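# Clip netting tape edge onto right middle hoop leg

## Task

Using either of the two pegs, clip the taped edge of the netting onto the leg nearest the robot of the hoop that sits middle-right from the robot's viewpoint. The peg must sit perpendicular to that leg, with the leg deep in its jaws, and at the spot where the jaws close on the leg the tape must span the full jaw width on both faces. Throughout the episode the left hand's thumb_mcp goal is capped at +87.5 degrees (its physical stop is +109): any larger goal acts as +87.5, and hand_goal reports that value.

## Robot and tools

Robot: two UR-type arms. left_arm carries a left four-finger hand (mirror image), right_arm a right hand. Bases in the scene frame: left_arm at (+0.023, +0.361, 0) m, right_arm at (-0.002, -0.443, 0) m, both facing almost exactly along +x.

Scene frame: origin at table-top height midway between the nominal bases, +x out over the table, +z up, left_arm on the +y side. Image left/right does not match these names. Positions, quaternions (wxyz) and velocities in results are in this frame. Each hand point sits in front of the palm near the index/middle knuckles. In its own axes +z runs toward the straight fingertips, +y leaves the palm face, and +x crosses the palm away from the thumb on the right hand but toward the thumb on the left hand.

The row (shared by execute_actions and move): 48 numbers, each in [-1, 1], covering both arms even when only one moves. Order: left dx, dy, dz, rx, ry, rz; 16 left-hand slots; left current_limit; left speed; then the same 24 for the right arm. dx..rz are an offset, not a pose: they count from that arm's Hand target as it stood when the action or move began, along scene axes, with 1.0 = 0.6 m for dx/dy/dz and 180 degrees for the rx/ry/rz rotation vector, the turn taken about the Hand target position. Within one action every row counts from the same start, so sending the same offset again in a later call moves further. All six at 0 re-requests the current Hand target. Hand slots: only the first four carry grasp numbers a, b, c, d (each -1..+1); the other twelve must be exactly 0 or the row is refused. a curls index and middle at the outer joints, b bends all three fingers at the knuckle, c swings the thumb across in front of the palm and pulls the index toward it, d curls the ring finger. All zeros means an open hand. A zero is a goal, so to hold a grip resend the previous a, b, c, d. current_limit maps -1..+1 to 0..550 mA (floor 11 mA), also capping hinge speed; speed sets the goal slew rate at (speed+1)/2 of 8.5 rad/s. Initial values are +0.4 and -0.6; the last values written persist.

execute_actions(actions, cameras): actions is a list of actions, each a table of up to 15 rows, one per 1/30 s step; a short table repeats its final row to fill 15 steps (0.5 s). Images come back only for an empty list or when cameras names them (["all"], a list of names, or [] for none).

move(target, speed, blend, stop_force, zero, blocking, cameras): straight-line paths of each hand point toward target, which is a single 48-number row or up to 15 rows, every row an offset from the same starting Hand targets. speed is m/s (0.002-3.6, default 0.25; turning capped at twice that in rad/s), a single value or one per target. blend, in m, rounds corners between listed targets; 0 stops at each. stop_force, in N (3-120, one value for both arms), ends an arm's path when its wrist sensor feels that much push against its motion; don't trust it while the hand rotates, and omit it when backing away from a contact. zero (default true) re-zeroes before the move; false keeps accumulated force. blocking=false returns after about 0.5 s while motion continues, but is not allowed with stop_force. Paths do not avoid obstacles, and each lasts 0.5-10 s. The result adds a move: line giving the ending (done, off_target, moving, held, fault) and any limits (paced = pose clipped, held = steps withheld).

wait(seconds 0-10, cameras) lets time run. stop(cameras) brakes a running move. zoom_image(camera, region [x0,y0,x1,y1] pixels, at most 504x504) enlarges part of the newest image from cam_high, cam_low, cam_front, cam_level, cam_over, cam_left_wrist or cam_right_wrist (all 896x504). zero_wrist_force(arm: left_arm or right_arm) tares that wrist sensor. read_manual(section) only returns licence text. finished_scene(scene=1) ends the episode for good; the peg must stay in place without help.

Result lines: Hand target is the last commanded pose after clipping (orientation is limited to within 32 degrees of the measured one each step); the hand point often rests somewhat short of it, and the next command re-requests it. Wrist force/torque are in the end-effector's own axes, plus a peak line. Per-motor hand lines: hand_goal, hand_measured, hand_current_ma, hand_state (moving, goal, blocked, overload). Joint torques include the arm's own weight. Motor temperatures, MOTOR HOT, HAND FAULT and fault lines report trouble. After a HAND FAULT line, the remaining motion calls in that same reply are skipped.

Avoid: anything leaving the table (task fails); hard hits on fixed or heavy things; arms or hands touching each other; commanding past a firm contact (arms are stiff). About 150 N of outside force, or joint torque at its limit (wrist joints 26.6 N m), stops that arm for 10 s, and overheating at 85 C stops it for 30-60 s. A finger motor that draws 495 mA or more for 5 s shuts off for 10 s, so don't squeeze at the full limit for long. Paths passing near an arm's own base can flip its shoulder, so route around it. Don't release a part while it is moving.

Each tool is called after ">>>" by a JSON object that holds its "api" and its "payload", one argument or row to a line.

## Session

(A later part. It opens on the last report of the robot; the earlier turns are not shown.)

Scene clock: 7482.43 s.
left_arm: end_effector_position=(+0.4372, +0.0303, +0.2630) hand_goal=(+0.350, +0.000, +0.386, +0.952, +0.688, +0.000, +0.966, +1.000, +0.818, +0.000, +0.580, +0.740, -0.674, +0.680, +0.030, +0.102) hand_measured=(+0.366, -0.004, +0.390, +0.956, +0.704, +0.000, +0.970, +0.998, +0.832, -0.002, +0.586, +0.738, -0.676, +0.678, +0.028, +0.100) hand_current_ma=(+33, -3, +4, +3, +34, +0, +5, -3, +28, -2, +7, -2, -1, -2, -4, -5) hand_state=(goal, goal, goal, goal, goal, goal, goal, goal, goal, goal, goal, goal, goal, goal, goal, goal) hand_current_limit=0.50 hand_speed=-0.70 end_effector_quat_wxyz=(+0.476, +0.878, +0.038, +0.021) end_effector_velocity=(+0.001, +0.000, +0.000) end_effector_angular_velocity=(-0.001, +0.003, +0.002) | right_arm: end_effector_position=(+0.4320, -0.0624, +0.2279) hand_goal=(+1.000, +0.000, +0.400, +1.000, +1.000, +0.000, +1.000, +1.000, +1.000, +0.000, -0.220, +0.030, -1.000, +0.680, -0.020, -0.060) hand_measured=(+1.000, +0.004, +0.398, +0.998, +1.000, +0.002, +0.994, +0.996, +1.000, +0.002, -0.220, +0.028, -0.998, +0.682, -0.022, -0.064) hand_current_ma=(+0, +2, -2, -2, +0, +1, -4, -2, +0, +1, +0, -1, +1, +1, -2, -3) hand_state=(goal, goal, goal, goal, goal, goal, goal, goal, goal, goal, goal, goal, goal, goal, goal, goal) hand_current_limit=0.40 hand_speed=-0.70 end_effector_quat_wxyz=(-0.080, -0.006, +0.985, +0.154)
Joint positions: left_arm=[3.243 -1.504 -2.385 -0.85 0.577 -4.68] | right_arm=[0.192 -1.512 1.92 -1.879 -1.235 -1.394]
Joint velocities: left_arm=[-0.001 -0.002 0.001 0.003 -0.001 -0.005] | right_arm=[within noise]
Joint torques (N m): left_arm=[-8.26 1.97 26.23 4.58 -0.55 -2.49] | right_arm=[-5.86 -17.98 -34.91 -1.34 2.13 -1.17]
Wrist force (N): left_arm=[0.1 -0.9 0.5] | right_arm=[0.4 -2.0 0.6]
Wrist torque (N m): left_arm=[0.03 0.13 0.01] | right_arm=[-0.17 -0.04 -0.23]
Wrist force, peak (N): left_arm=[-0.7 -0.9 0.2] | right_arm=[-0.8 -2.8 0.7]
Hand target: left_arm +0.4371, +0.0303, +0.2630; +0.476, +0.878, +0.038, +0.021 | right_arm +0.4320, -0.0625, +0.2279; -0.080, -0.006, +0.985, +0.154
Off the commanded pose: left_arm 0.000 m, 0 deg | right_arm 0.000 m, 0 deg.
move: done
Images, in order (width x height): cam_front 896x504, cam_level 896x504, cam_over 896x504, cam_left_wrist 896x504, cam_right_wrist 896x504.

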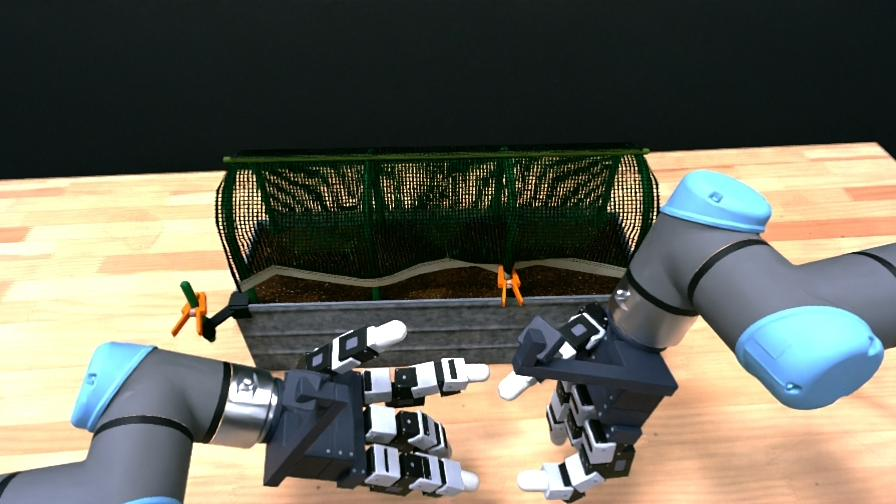

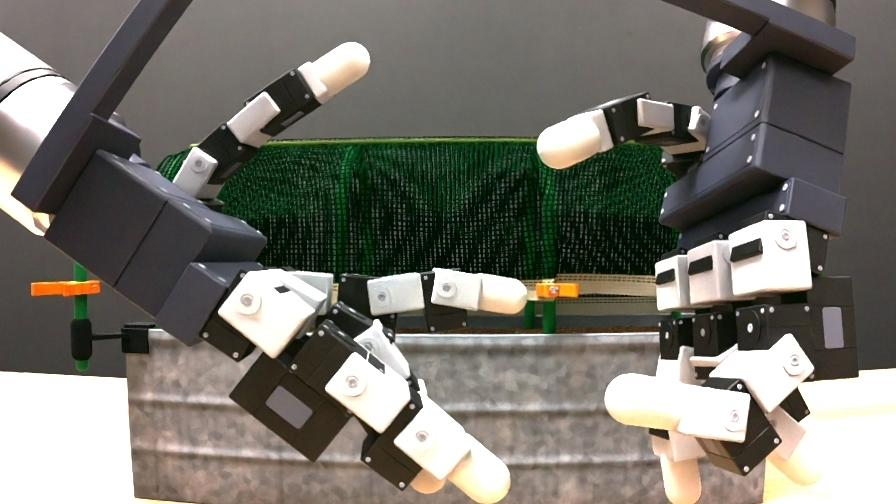

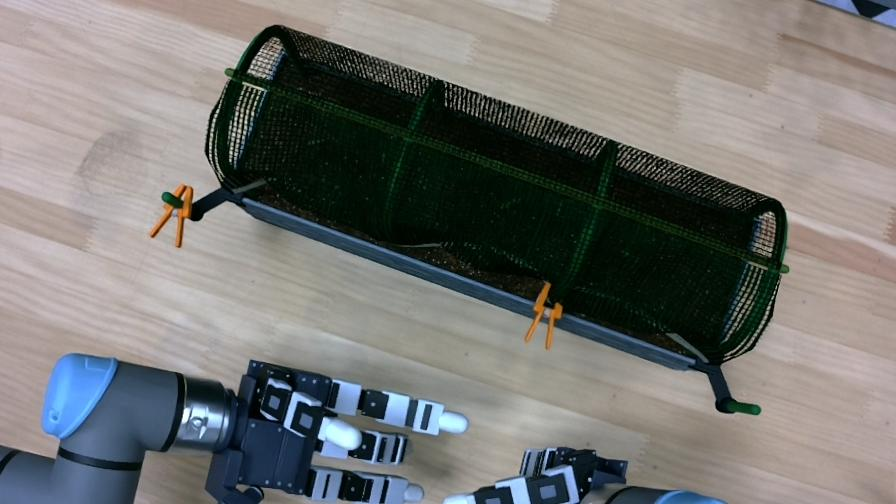

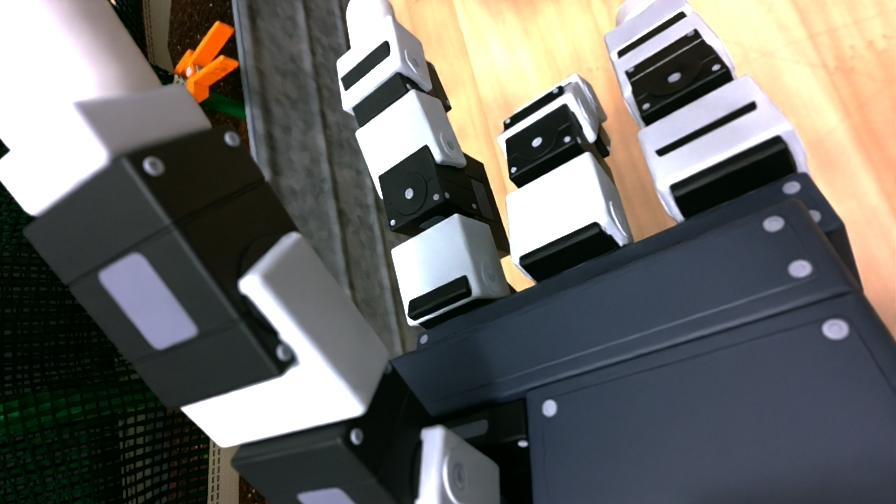

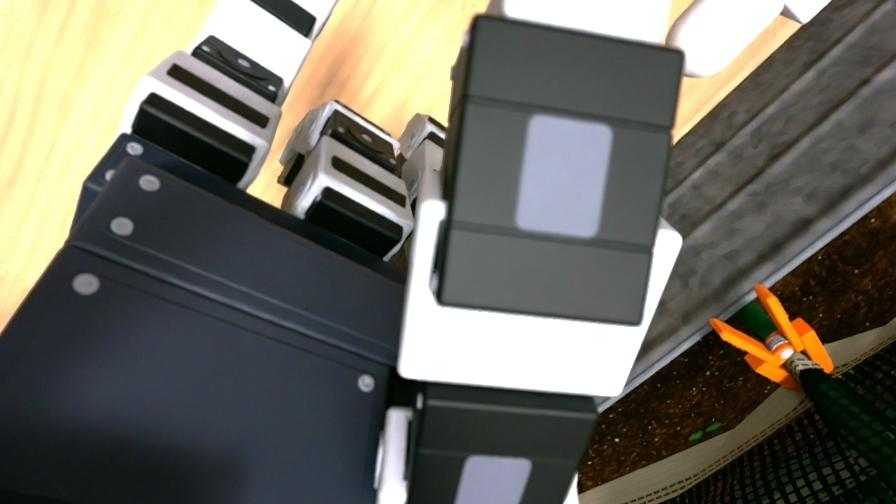

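>>> {"api": "move", "payload": {
  "target": [-0.12,0.25,0.05,0,0,0,-0.25,0.071,0.8,0,0,0,0,0,0,0,0,0,0,0,0,0,0.5,-0.7,-0.12,-0.1,0.05,0,0,0,-0.8,-1,1,0.5,0,0,0,0,0,0,0,0,0,0,0,0,0.4,-0.7],
  "speed": 0.12,
  "cameras": ["cam_over", "cam_left_wrist", "cam_level", "cam_right_wrist", "cam_front"]
}}

>>> {"api": "zoom_image", "payload": {
  "camera": "cam_level",
  "region": [520, 265, 560, 305]
}}

>>> {"api": "zoom_image", "payload": {
  "camera": "cam_level",
  "region": [555, 265, 595, 305]
}}

>>> {"api": "zoom_image", "payload": {
  "camera": "cam_level",
  "region": [500, 240, 620, 330]
}}

Scene clock: 7530.13 s.
left_arm: end_effector_position=(+0.3652, +0.1802, +0.2930) hand_goal=(+0.350, +0.000, +0.386, +0.952, +0.688, +0.000, +0.966, +1.000, +0.818, +0.000, +0.580, +0.740, -0.674, +0.680, +0.030, +0.102) hand_measured=(+0.366, -0.004, +0.390, +0.956, +0.704, +0.000, +0.970, +0.998, +0.832, -0.002, +0.586, +0.738, -0.676, +0.678, +0.028, +0.100) hand_current_ma=(+33, -3, +4, +3, +34, +0, +5, -3, +27, -2, +6, -2, -1, -2, -4, -5) hand_state=(goal, goal, goal, goal, goal, goal, goal, goal, goal, goal, goal, goal, goal, goal, goal, goal) hand_current_limit=0.50 hand_speed=-0.70 end_effector_quat_wxyz=(+0.476, +0.878, +0.038, +0.021) | right_arm: end_effector_position=(+0.3600, -0.1226, +0.2578) hand_goal=(+1.000, +0.000, +0.400, +1.000, +1.000, +0.000, +1.000, +1.000, +1.000, +0.000, -0.220, +0.030, -1.000, +0.680, -0.020, -0.060) hand_measured=(+1.000, +0.004, +0.398, +0.998, +1.000, +0.002, +0.994, +0.996, +1.000, +0.002, -0.220, +0.028, -0.998, +0.682, -0.022, -0.064) hand_current_ma=(+0, +2, -2, -2, +0, +1, -4, -2, +0, +1, +0, -1, +1, +1, -2, -3) hand_state=(goal, goal, goal, goal, goal, goal, goal, goal, goal, goal, goal, goal, goal, goal, goal, goal) hand_current_limit=0.40 hand_speed=-0.70 end_effector_quat_wxyz=(-0.080, -0.006, +0.985, +0.154)
Joint positions: left_arm=[3.773 -1.159 -2.355 -1.874 0.774 -3.871] | right_arm=[0.081 -1.772 2.067 -1.728 -1.249 -1.512]
Joint torques (N m): left_arm=[9.58 -10.59 14.76 -0.82 -0.31 1.15] | right_arm=[10.04 -12.98 -33.7 -3.28 2.74 1.65]
Wrist force (N): left_arm=[-0.2 -1.2 -0.2] | right_arm=[0.2 -1.9 1.3]
Wrist torque (N m): left_arm=[0.07 0.12 0.05] | right_arm=[-0.20 -0.07 -0.02]
Wrist force, peak (N): left_arm=[-0.6 -1.5 -1.3] | right_arm=[0.8 -2.4 0.7]
Hand target: left_arm +0.3651, +0.1803, +0.2930; +0.476, +0.878, +0.038, +0.021 | right_arm +0.3600, -0.1225, +0.2579; -0.080, -0.006, +0.985, +0.154
Off the commanded pose: left_arm 0.000 m, 0 deg | right_arm 0.000 m, 0 deg.
move: done
Images, in order (width x height): cam_front 896x504, cam_level 896x504, cam_over 896x504, cam_left_wrist 896x504, cam_right_wrist 896x504.

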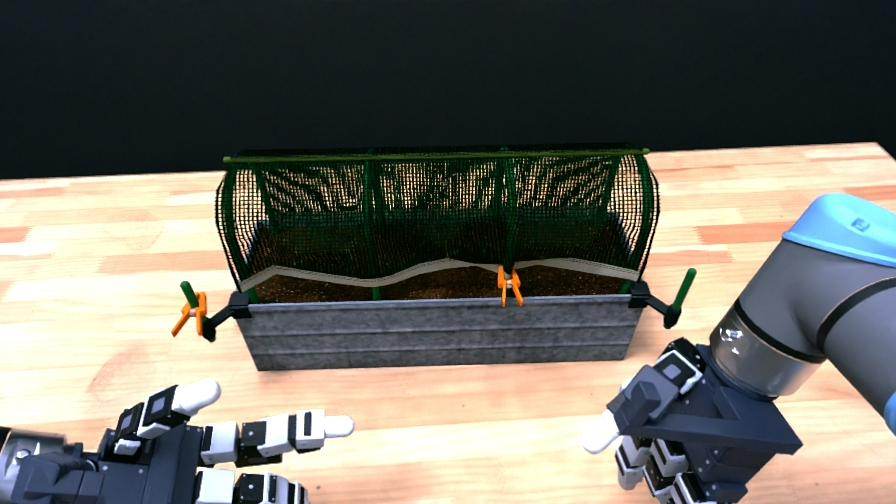

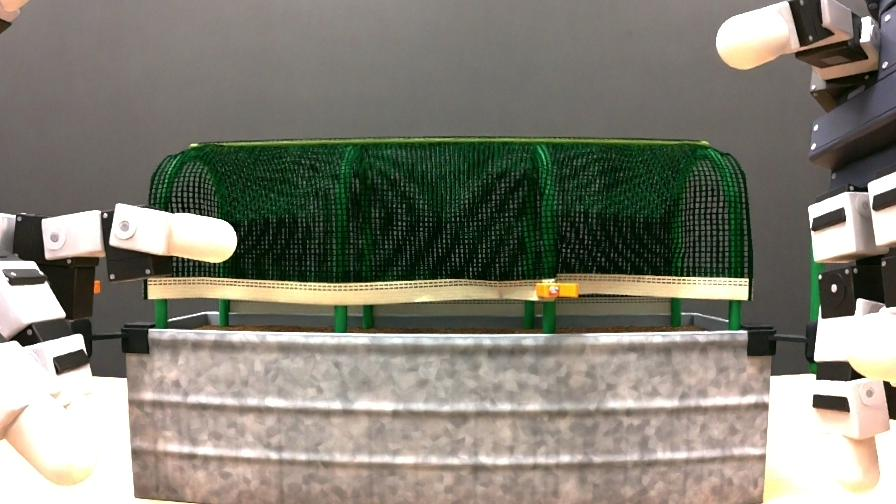

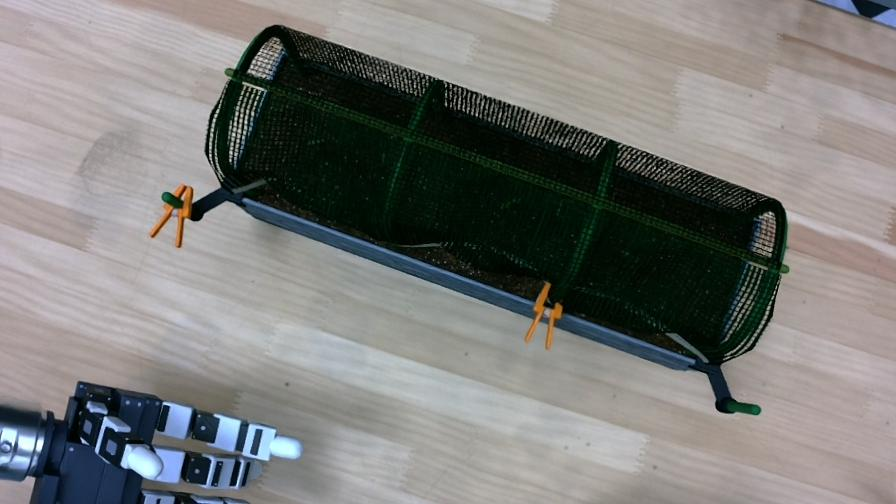

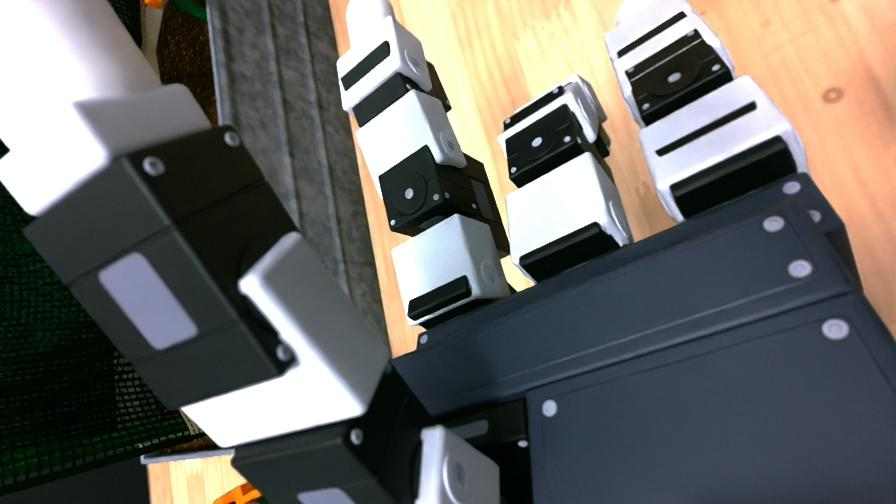

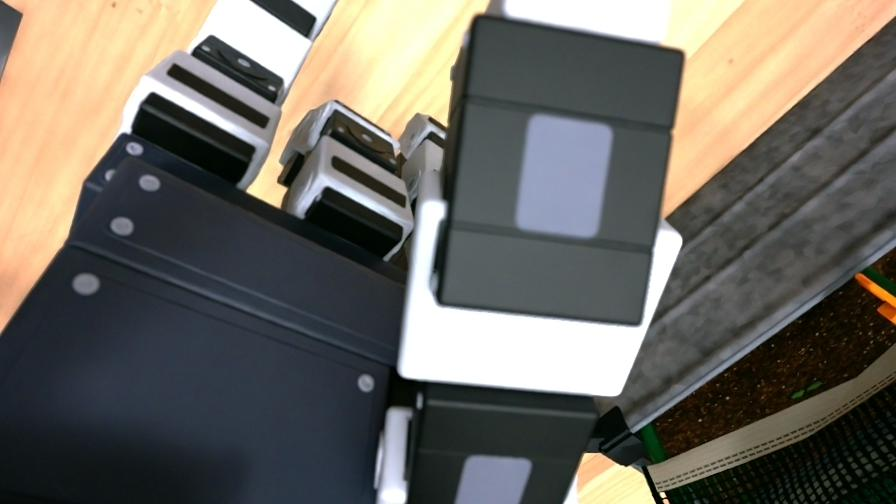

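Scaled by 12.600.

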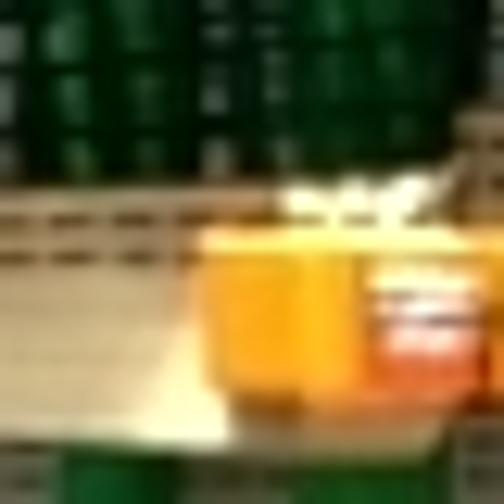

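Scaled by 12.600.

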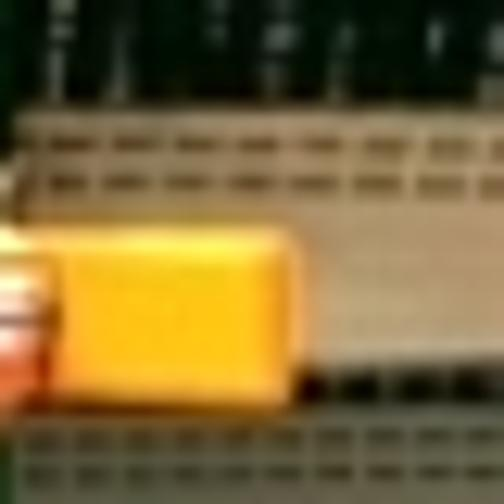

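Scaled by 4.200.

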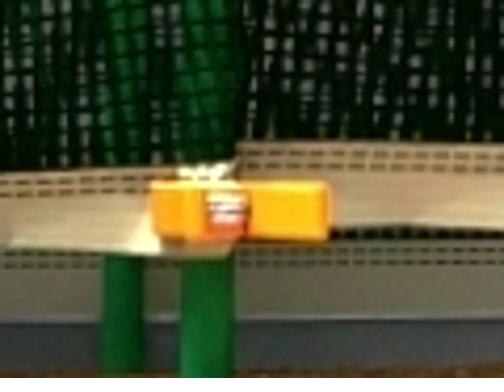

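>>> {"api": "zoom_image", "payload": {
  "camera": "cam_level",
  "region": [525, 268, 585, 303]
}}

>>> {"api": "zoom_image", "payload": {
  "camera": "cam_level",
  "region": [528, 274, 548, 304]
}}

>>> {"api": "zoom_image", "payload": {
  "camera": "cam_front",
  "region": [470, 240, 550, 320]
}}

>>> {"api": "zoom_image", "payload": {
  "camera": "cam_front",
  "region": [492, 255, 528, 291]
}}

Scaled by 8.400.

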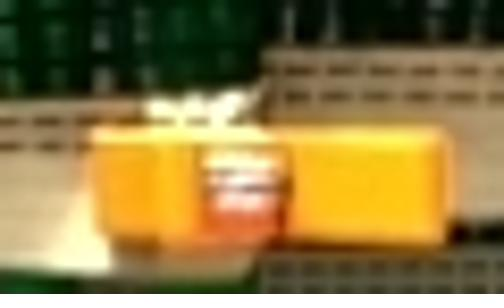

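Scaled by 16.800.

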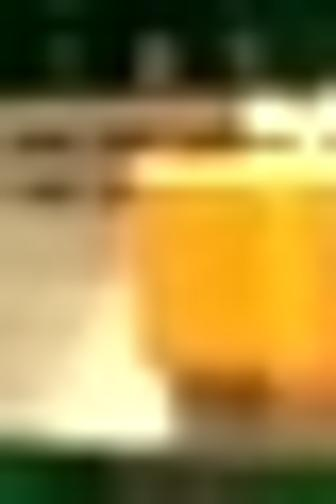

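Scaled by 6.300.

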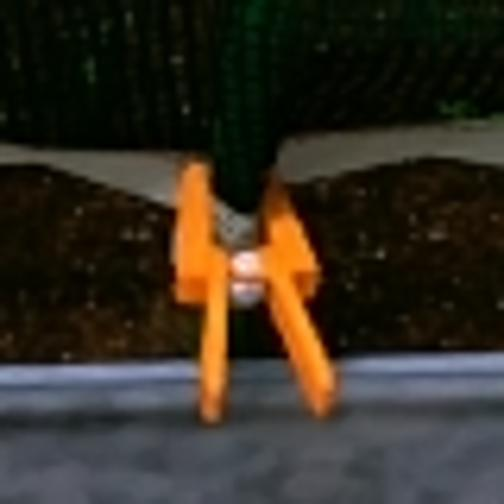

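Scaled by 14.000.

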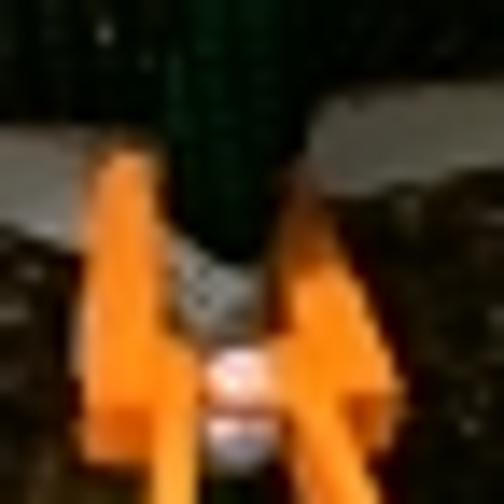

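>>> {"api": "wait", "payload": {
  "seconds": 0,
  "cameras": ["cam_low", "cam_high"]
}}

>>> {"api": "zoom_image", "payload": {
  "camera": "cam_low",
  "region": [300, 150, 460, 310]
}}

>>> {"api": "zoom_image", "payload": {
  "camera": "cam_low",
  "region": [380, 195, 430, 245]
}}

>>> {"api": "zoom_image", "payload": {
  "camera": "cam_high",
  "region": [370, 220, 450, 300]
}}

Scene clock: 7696.20 s.
left_arm: end_effector_position=(+0.3651, +0.1803, +0.2930) hand_goal=(+0.350, +0.000, +0.386, +0.952, +0.688, +0.000, +0.966, +1.000, +0.818, +0.000, +0.580, +0.740, -0.674, +0.680, +0.030, +0.102) hand_measured=(+0.366, -0.004, +0.390, +0.956, +0.704, +0.000, +0.970, +0.998, +0.832, -0.002, +0.586, +0.738, -0.676, +0.678, +0.028, +0.100) hand_current_ma=(+33, -3, +4, +3, +34, +0, +5, -3, +27, -2, +6, -2, -1, -2, -4, -5) hand_state=(goal, goal, goal, goal, goal, goal, goal, goal, goal, goal, goal, goal, goal, goal, goal, goal) hand_current_limit=0.50 hand_speed=-0.70 end_effector_quat_wxyz=(+0.476, +0.878, +0.038, +0.021) | right_arm: end_effector_position=(+0.3600, -0.1225, +0.2579) hand_goal=(+1.000, +0.000, +0.400, +1.000, +1.000, +0.000, +1.000, +1.000, +1.000, +0.000, -0.220, +0.030, -1.000, +0.680, -0.020, -0.060) hand_measured=(+1.000, +0.004, +0.398, +0.998, +1.000, +0.002, +0.994, +0.996, +1.000, +0.002, -0.220, +0.028, -0.998, +0.682, -0.022, -0.064) hand_current_ma=(+0, +2, -2, -2, +0, +1, -4, -2, +0, +1, +0, -1, +1, +1, -2, -3) hand_state=(goal, goal, goal, goal, goal, goal, goal, goal, goal, goal, goal, goal, goal, goal, goal, goal) hand_current_limit=0.40 hand_speed=-0.70 end_effector_quat_wxyz=(-0.080, -0.006, +0.985, +0.154)
Joint positions: left_arm=[3.773 -1.159 -2.355 -1.874 0.774 -3.87] | right_arm=[0.081 -1.772 2.067 -1.728 -1.249 -1.512]
Joint torques (N m): left_arm=[10.92 -10.42 14.68 -0.98 0.14 2.1] | right_arm=[10.24 -20.74 -35.64 -0.76 2.87 1.86]
Wrist force (N): left_arm=[-0.4 -0.8 -0.1] | right_arm=[0.2 -2.1 1.1]
Wrist torque (N m): left_arm=[0.10 0.15 0.03] | right_arm=[-0.21 -0.06 -0.02]
Wrist force, peak (N): left_arm=[-0.5 -1.2 -0.1] | right_arm=[0.2 -2.1 1.3]
Hand target: left_arm +0.3651, +0.1803, +0.2930; +0.476, +0.878, +0.038, +0.021 | right_arm +0.3600, -0.1225, +0.2579; -0.080, -0.006, +0.985, +0.154
Off the commanded pose: left_arm 0.000 m, 0 deg | right_arm 0.000 m, 0 deg.
Images, in order (width x height): cam_high 896x504, cam_low 896x504.

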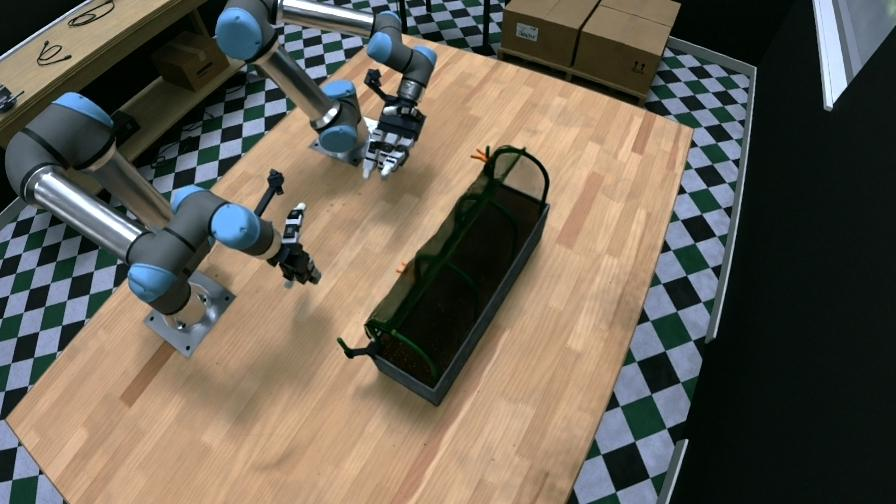

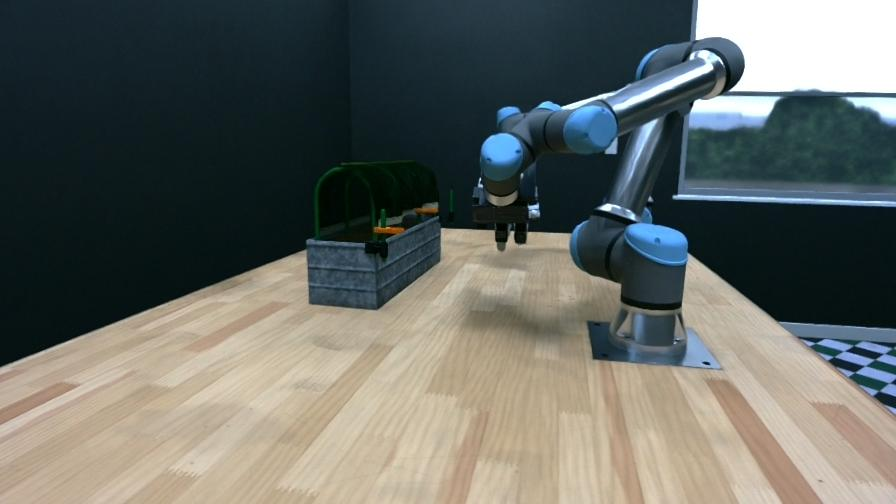

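Scaled by 3.150.

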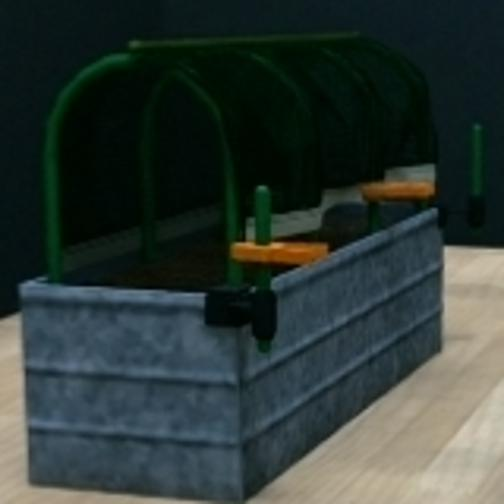

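Scaled by 10.080.

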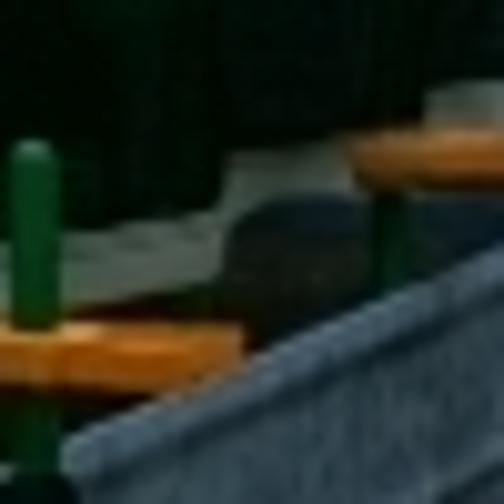

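Scaled by 6.300.

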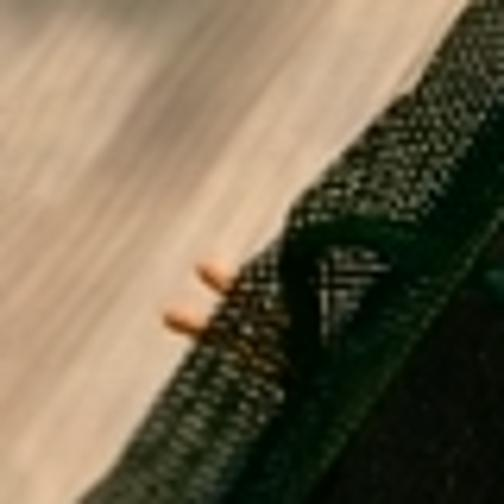

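>>> {"api": "zoom_image", "payload": {
  "camera": "cam_low",
  "region": [405, 198, 445, 228]
}}

>>> {"api": "zoom_image", "payload": {
  "camera": "cam_low",
  "region": [365, 215, 415, 245]
}}

Scaled by 12.600.

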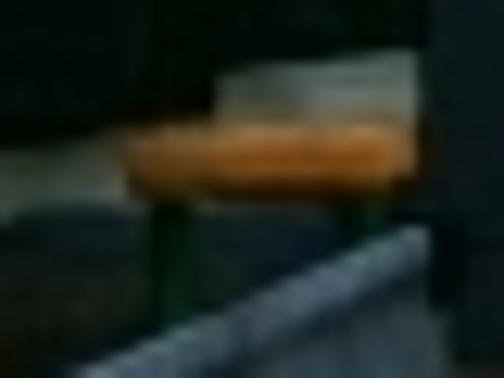

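Scaled by 10.080.

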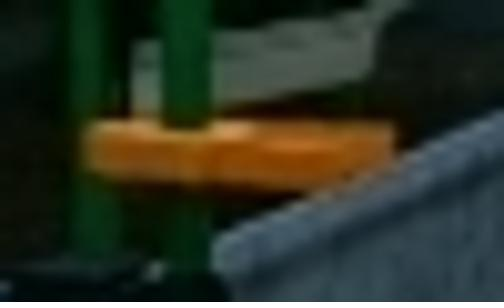

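>>> {"api": "move", "payload": {
  "target": [
    [0.12,-0.25,-0.05,0,0,0,-0.25,0.071,0.8,0,0,0,0,0,0,0,0,0,0,0,0,0,0.5,-0.7,0.12,0.1,-0.05,0,0,0,-0.8,-1,1,0.5,0,0,0,0,0,0,0,0,0,0,0,0,0.4,-0.7],
    [0.3,-0.27,-0.05,0,0,0,-0.25,0.071,0.8,0,0,0,0,0,0,0,0,0,0,0,0,0,0.5,-0.7,0.3,0.115,-0.05,0,0,0,-0.8,-1,1,0.5,0,0,0,0,0,0,0,0,0,0,0,0,0.4,-0.7]
  ],
  "speed": [0.12, 0.06],
  "blend": [0.01, 0],
  "cameras": ["cam_over", "cam_left_wrist", "cam_level"]
}}

>>> {"api": "zoom_image", "payload": {
  "camera": "cam_left_wrist",
  "region": [260, 0, 320, 60]
}}

>>> {"api": "zoom_image", "payload": {
  "camera": "cam_over",
  "region": [510, 275, 570, 335]
}}

Scene clock: 7758.03 s.
left_arm: end_effector_position=(+0.5451, +0.0182, +0.2629) hand_goal=(+0.350, +0.000, +0.386, +0.952, +0.688, +0.000, +0.966, +1.000, +0.818, +0.000, +0.580, +0.740, -0.674, +0.680, +0.030, +0.102) hand_measured=(+0.366, -0.004, +0.390, +0.956, +0.704, +0.000, +0.970, +0.998, +0.832, -0.002, +0.586, +0.738, -0.676, +0.678, +0.028, +0.100) hand_current_ma=(+33, -3, +4, +3, +34, +0, +5, -3, +27, -2, +6, -2, -1, -2, -4, -5) hand_state=(goal, goal, goal, goal, goal, goal, goal, goal, goal, goal, goal, goal, goal, goal, goal, goal) hand_current_limit=0.50 hand_speed=-0.70 end_effector_quat_wxyz=(+0.476, +0.878, +0.038, +0.020) | right_arm: end_effector_position=(+0.5400, -0.0536, +0.2278) hand_goal=(+1.000, +0.000, +0.400, +1.000, +1.000, +0.000, +1.000, +1.000, +1.000, +0.000, -0.220, +0.030, -1.000, +0.680, -0.020, -0.060) hand_measured=(+1.000, +0.004, +0.398, +0.998, +1.000, +0.002, +0.994, +0.996, +1.000, +0.002, -0.220, +0.028, -0.998, +0.682, -0.022, -0.064) hand_current_ma=(+0, +2, -2, -2, +0, +1, -4, -2, +0, +1, +0, -1, +1, +1, -2, -3) hand_state=(goal, goal, goal, goal, goal, goal, goal, goal, goal, goal, goal, goal, goal, goal, goal, goal) hand_current_limit=0.40 hand_speed=-0.70 end_effector_quat_wxyz=(-0.080, -0.006, +0.985, +0.154)
Joint positions: left_arm=[3.193 -1.773 -2.117 -0.774 0.578 -4.771] | right_arm=[0.17 -1.278 1.637 -1.821 -1.238 -1.418]
Joint torques (N m): left_arm=[7.15 42.1 12.68 4.04 -0.72 2.06] | right_arm=[2.91 -46.3 -13.7 -3.56 -0.52 -0.32]
Wrist force (N): left_arm=[0.1 -0.7 0.3] | right_arm=[-0.1 -1.9 0.7]
Wrist torque (N m): left_arm=[0.05 0.14 0.08] | right_arm=[-0.17 0.00 -0.06]
Wrist force, peak (N): left_arm=[-0.8 -1.4 -1.0] | right_arm=[0.2 -2.4 1.2]
Hand target: left_arm +0.5451, +0.0183, +0.2630; +0.476, +0.878, +0.038, +0.021 | right_arm +0.5400, -0.0535, +0.2279; -0.080, -0.006, +0.985, +0.154
Off the commanded pose: left_arm 0.000 m, 0 deg | right_arm 0.000 m, 0 deg.
move: done
Images, in order (width x height): cam_level 896x504, cam_over 896x504, cam_left_wrist 896x504.

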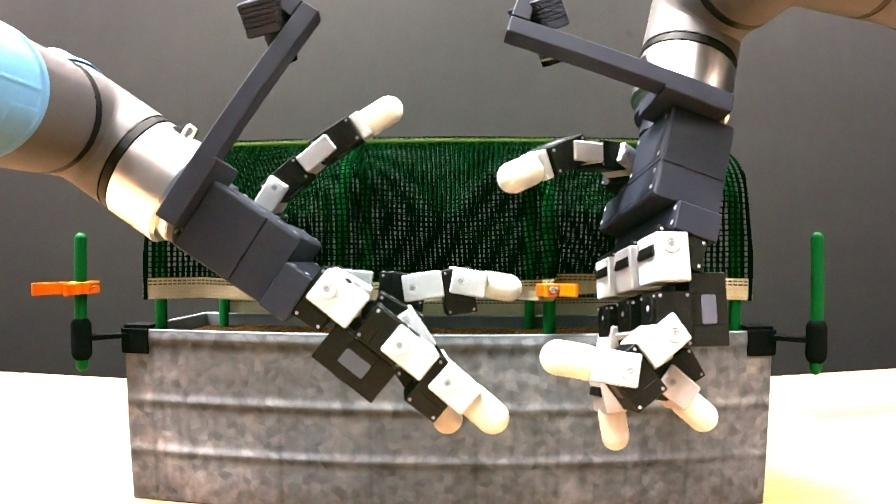

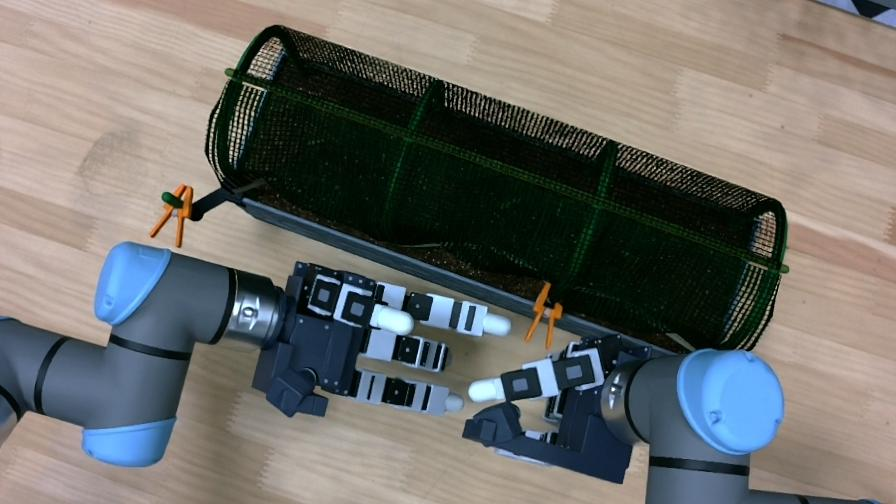

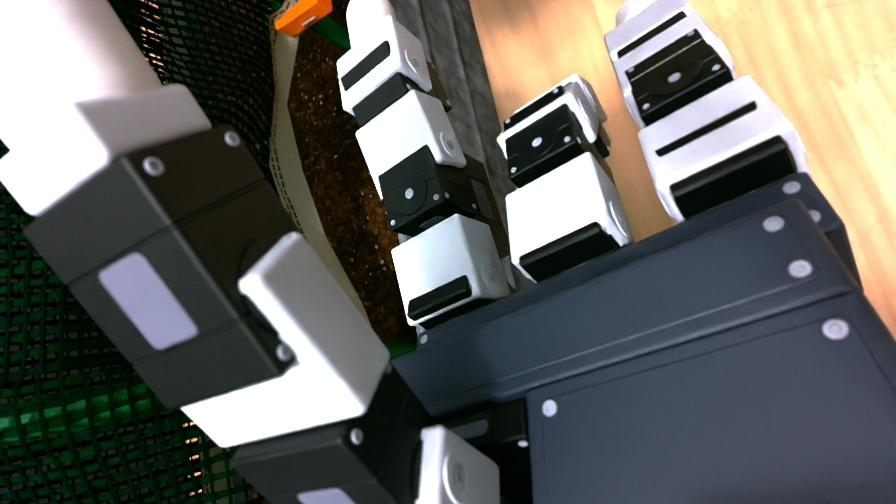

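Scaled by 8.400.

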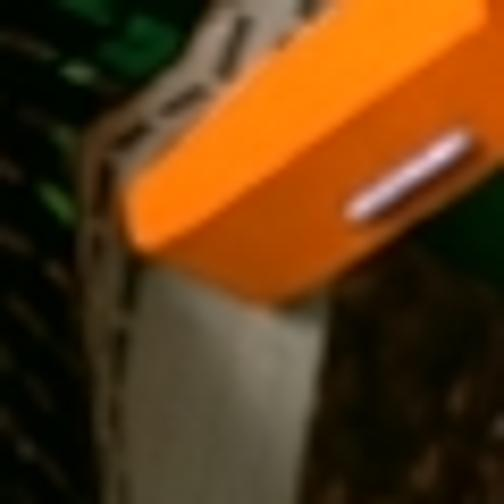

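Scaled by 8.400.

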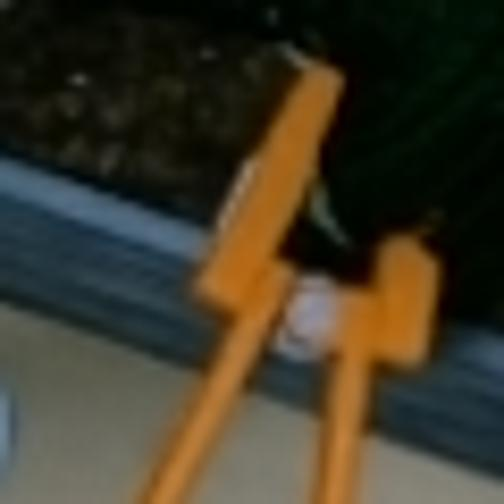

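>>> {"api": "move", "payload": {
  "target": [
    [0,-0.01667,0,0,0,0,-0.25,0.071,0.8,0,0,0,0,0,0,0,0,0,0,0,0,0,0.5,-0.7,0,0.02167,0,0,0,0,-0.8,-1,1,0.5,0,0,0,0,0,0,0,0,0,0,0,0,0.4,-0.7],
    [0,-0.027,0,0,0,0,-0.25,0.071,0.8,0,0,0,0,0,0,0,0,0,0,0,0,0,0.5,-0.7,0,0.032,0,0,0,0,-0.8,-1,1,0.5,0,0,0,0,0,0,0,0,0,0,0,0,0.4,-0.7]
  ],
  "speed": [0.02, 0.008],
  "cameras": ["cam_over", "cam_left_wrist", "cam_level"]
}}

>>> {"api": "zoom_image", "payload": {
  "camera": "cam_level",
  "region": [525, 262, 585, 307]
}}

>>> {"api": "zoom_image", "payload": {
  "camera": "cam_over",
  "region": [510, 275, 570, 335]
}}

Scene clock: 7851.53 s.
left_arm: end_effector_position=(+0.5452, +0.0020, +0.2630) hand_goal=(+0.350, +0.000, +0.386, +0.952, +0.688, +0.000, +0.966, +1.000, +0.818, +0.000, +0.580, +0.740, -0.674, +0.680, +0.030, +0.102) hand_measured=(+0.366, -0.002, +0.390, +0.956, +0.704, +0.000, +0.970, +0.998, +0.832, -0.002, +0.586, +0.738, -0.676, +0.678, +0.028, +0.100) hand_current_ma=(+33, -3, +4, +3, +34, +0, +5, -3, +27, -2, +6, -2, -1, -2, -4, -5) hand_state=(goal, goal, goal, goal, goal, goal, goal, goal, goal, goal, goal, goal, goal, goal, goal, goal) hand_current_limit=0.50 hand_speed=-0.70 end_effector_quat_wxyz=(+0.476, +0.878, +0.038, +0.021) | right_arm: end_effector_position=(+0.5400, -0.0342, +0.2279) hand_goal=(+1.000, +0.000, +0.400, +1.000, +1.000, +0.000, +1.000, +1.000, +1.000, +0.000, -0.220, +0.030, -1.000, +0.680, -0.020, -0.060) hand_measured=(+1.000, +0.004, +0.398, +0.998, +1.000, +0.002, +0.994, +0.996, +1.000, +0.002, -0.220, +0.028, -0.998, +0.682, -0.022, -0.064) hand_current_ma=(+0, +2, -2, -2, +0, +1, -4, -2, +0, +1, +0, -1, +1, +1, -2, -3) hand_state=(goal, goal, goal, goal, goal, goal, goal, goal, goal, goal, goal, goal, goal, goal, goal, goal) hand_current_limit=0.40 hand_speed=-0.70 end_effector_quat_wxyz=(-0.080, -0.006, +0.985, +0.154)
Joint positions: left_arm=[3.158 -1.791 -2.111 -0.71 0.58 -4.833] | right_arm=[0.202 -1.26 1.615 -1.829 -1.234 -1.384]
Joint torques (N m): left_arm=[3.33 22.89 23.13 1.51 -0.85 0.59] | right_arm=[0.22 -34.81 -28.37 -3.84 2.95 -0.06]
Wrist force (N): left_arm=[-0.1 -1.3 -0.6] | right_arm=[0.7 -3.7 0.6]
Wrist torque (N m): left_arm=[0.10 0.19 0.05] | right_arm=[-0.24 -0.05 -0.19]
Wrist force, peak (N): left_arm=[0.0 -1.2 -0.8] | right_arm=[0.5 -4.0 0.2]
Hand target: left_arm +0.5451, +0.0021, +0.2630; +0.476, +0.878, +0.038, +0.021 | right_arm +0.5400, -0.0343, +0.2279; -0.080, -0.006, +0.985, +0.154
Off the commanded pose: left_arm 0.000 m, 0 deg | right_arm 0.000 m, 0 deg.
move: done
Images, in order (width x height): cam_level 896x504, cam_over 896x504, cam_left_wrist 896x504.

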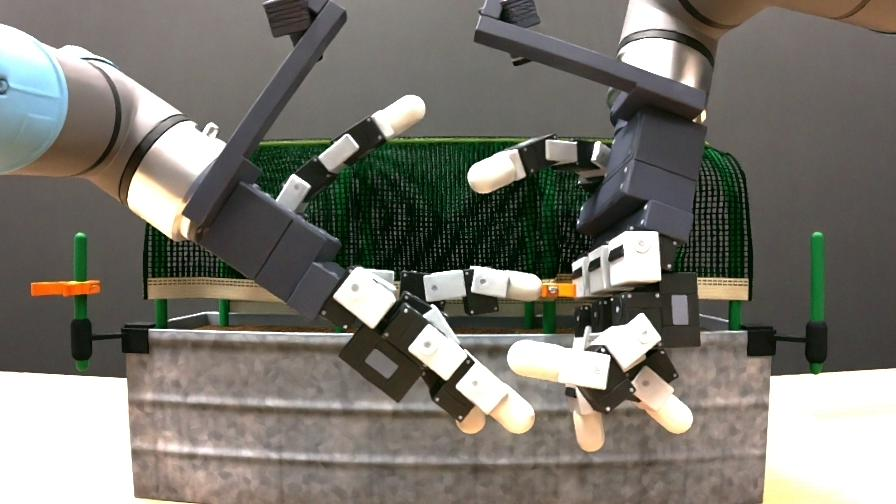

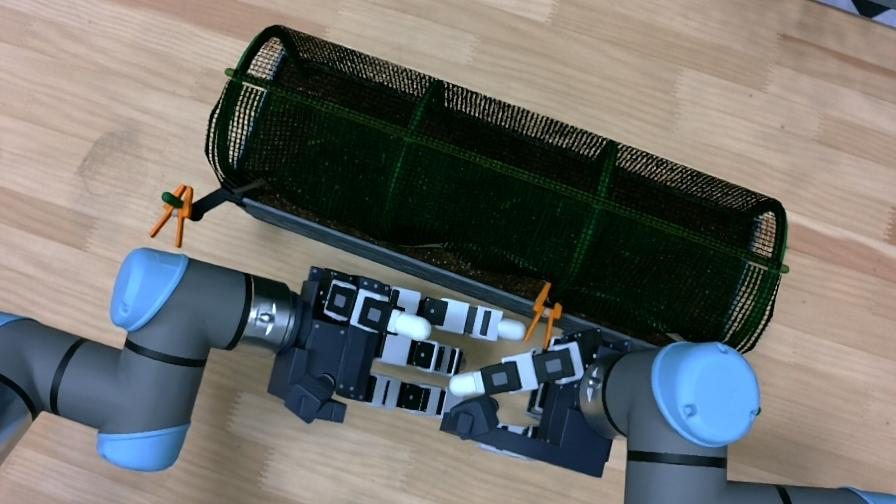

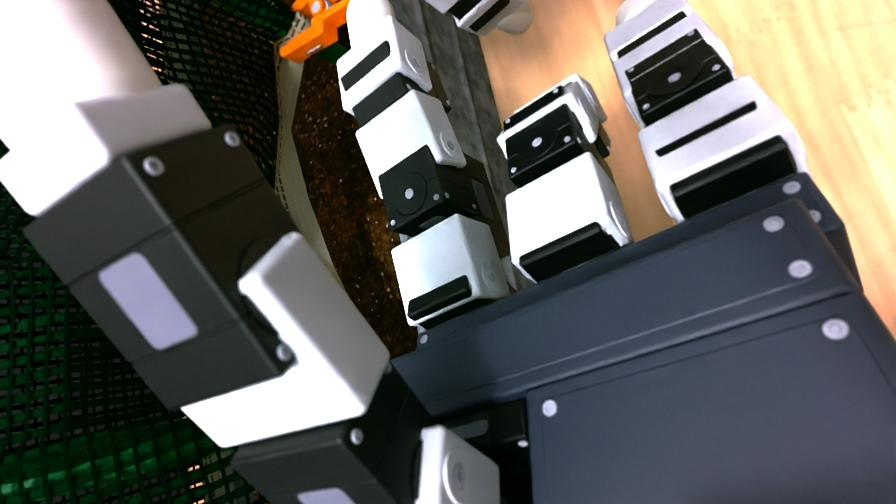

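Scaled by 8.400.

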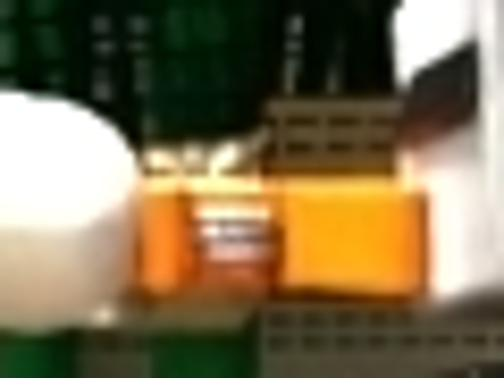

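Scaled by 8.400.

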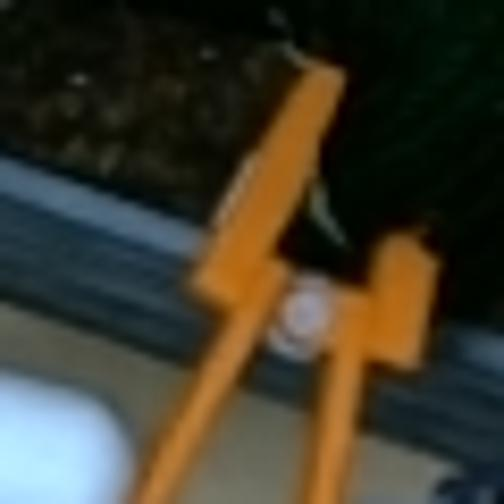

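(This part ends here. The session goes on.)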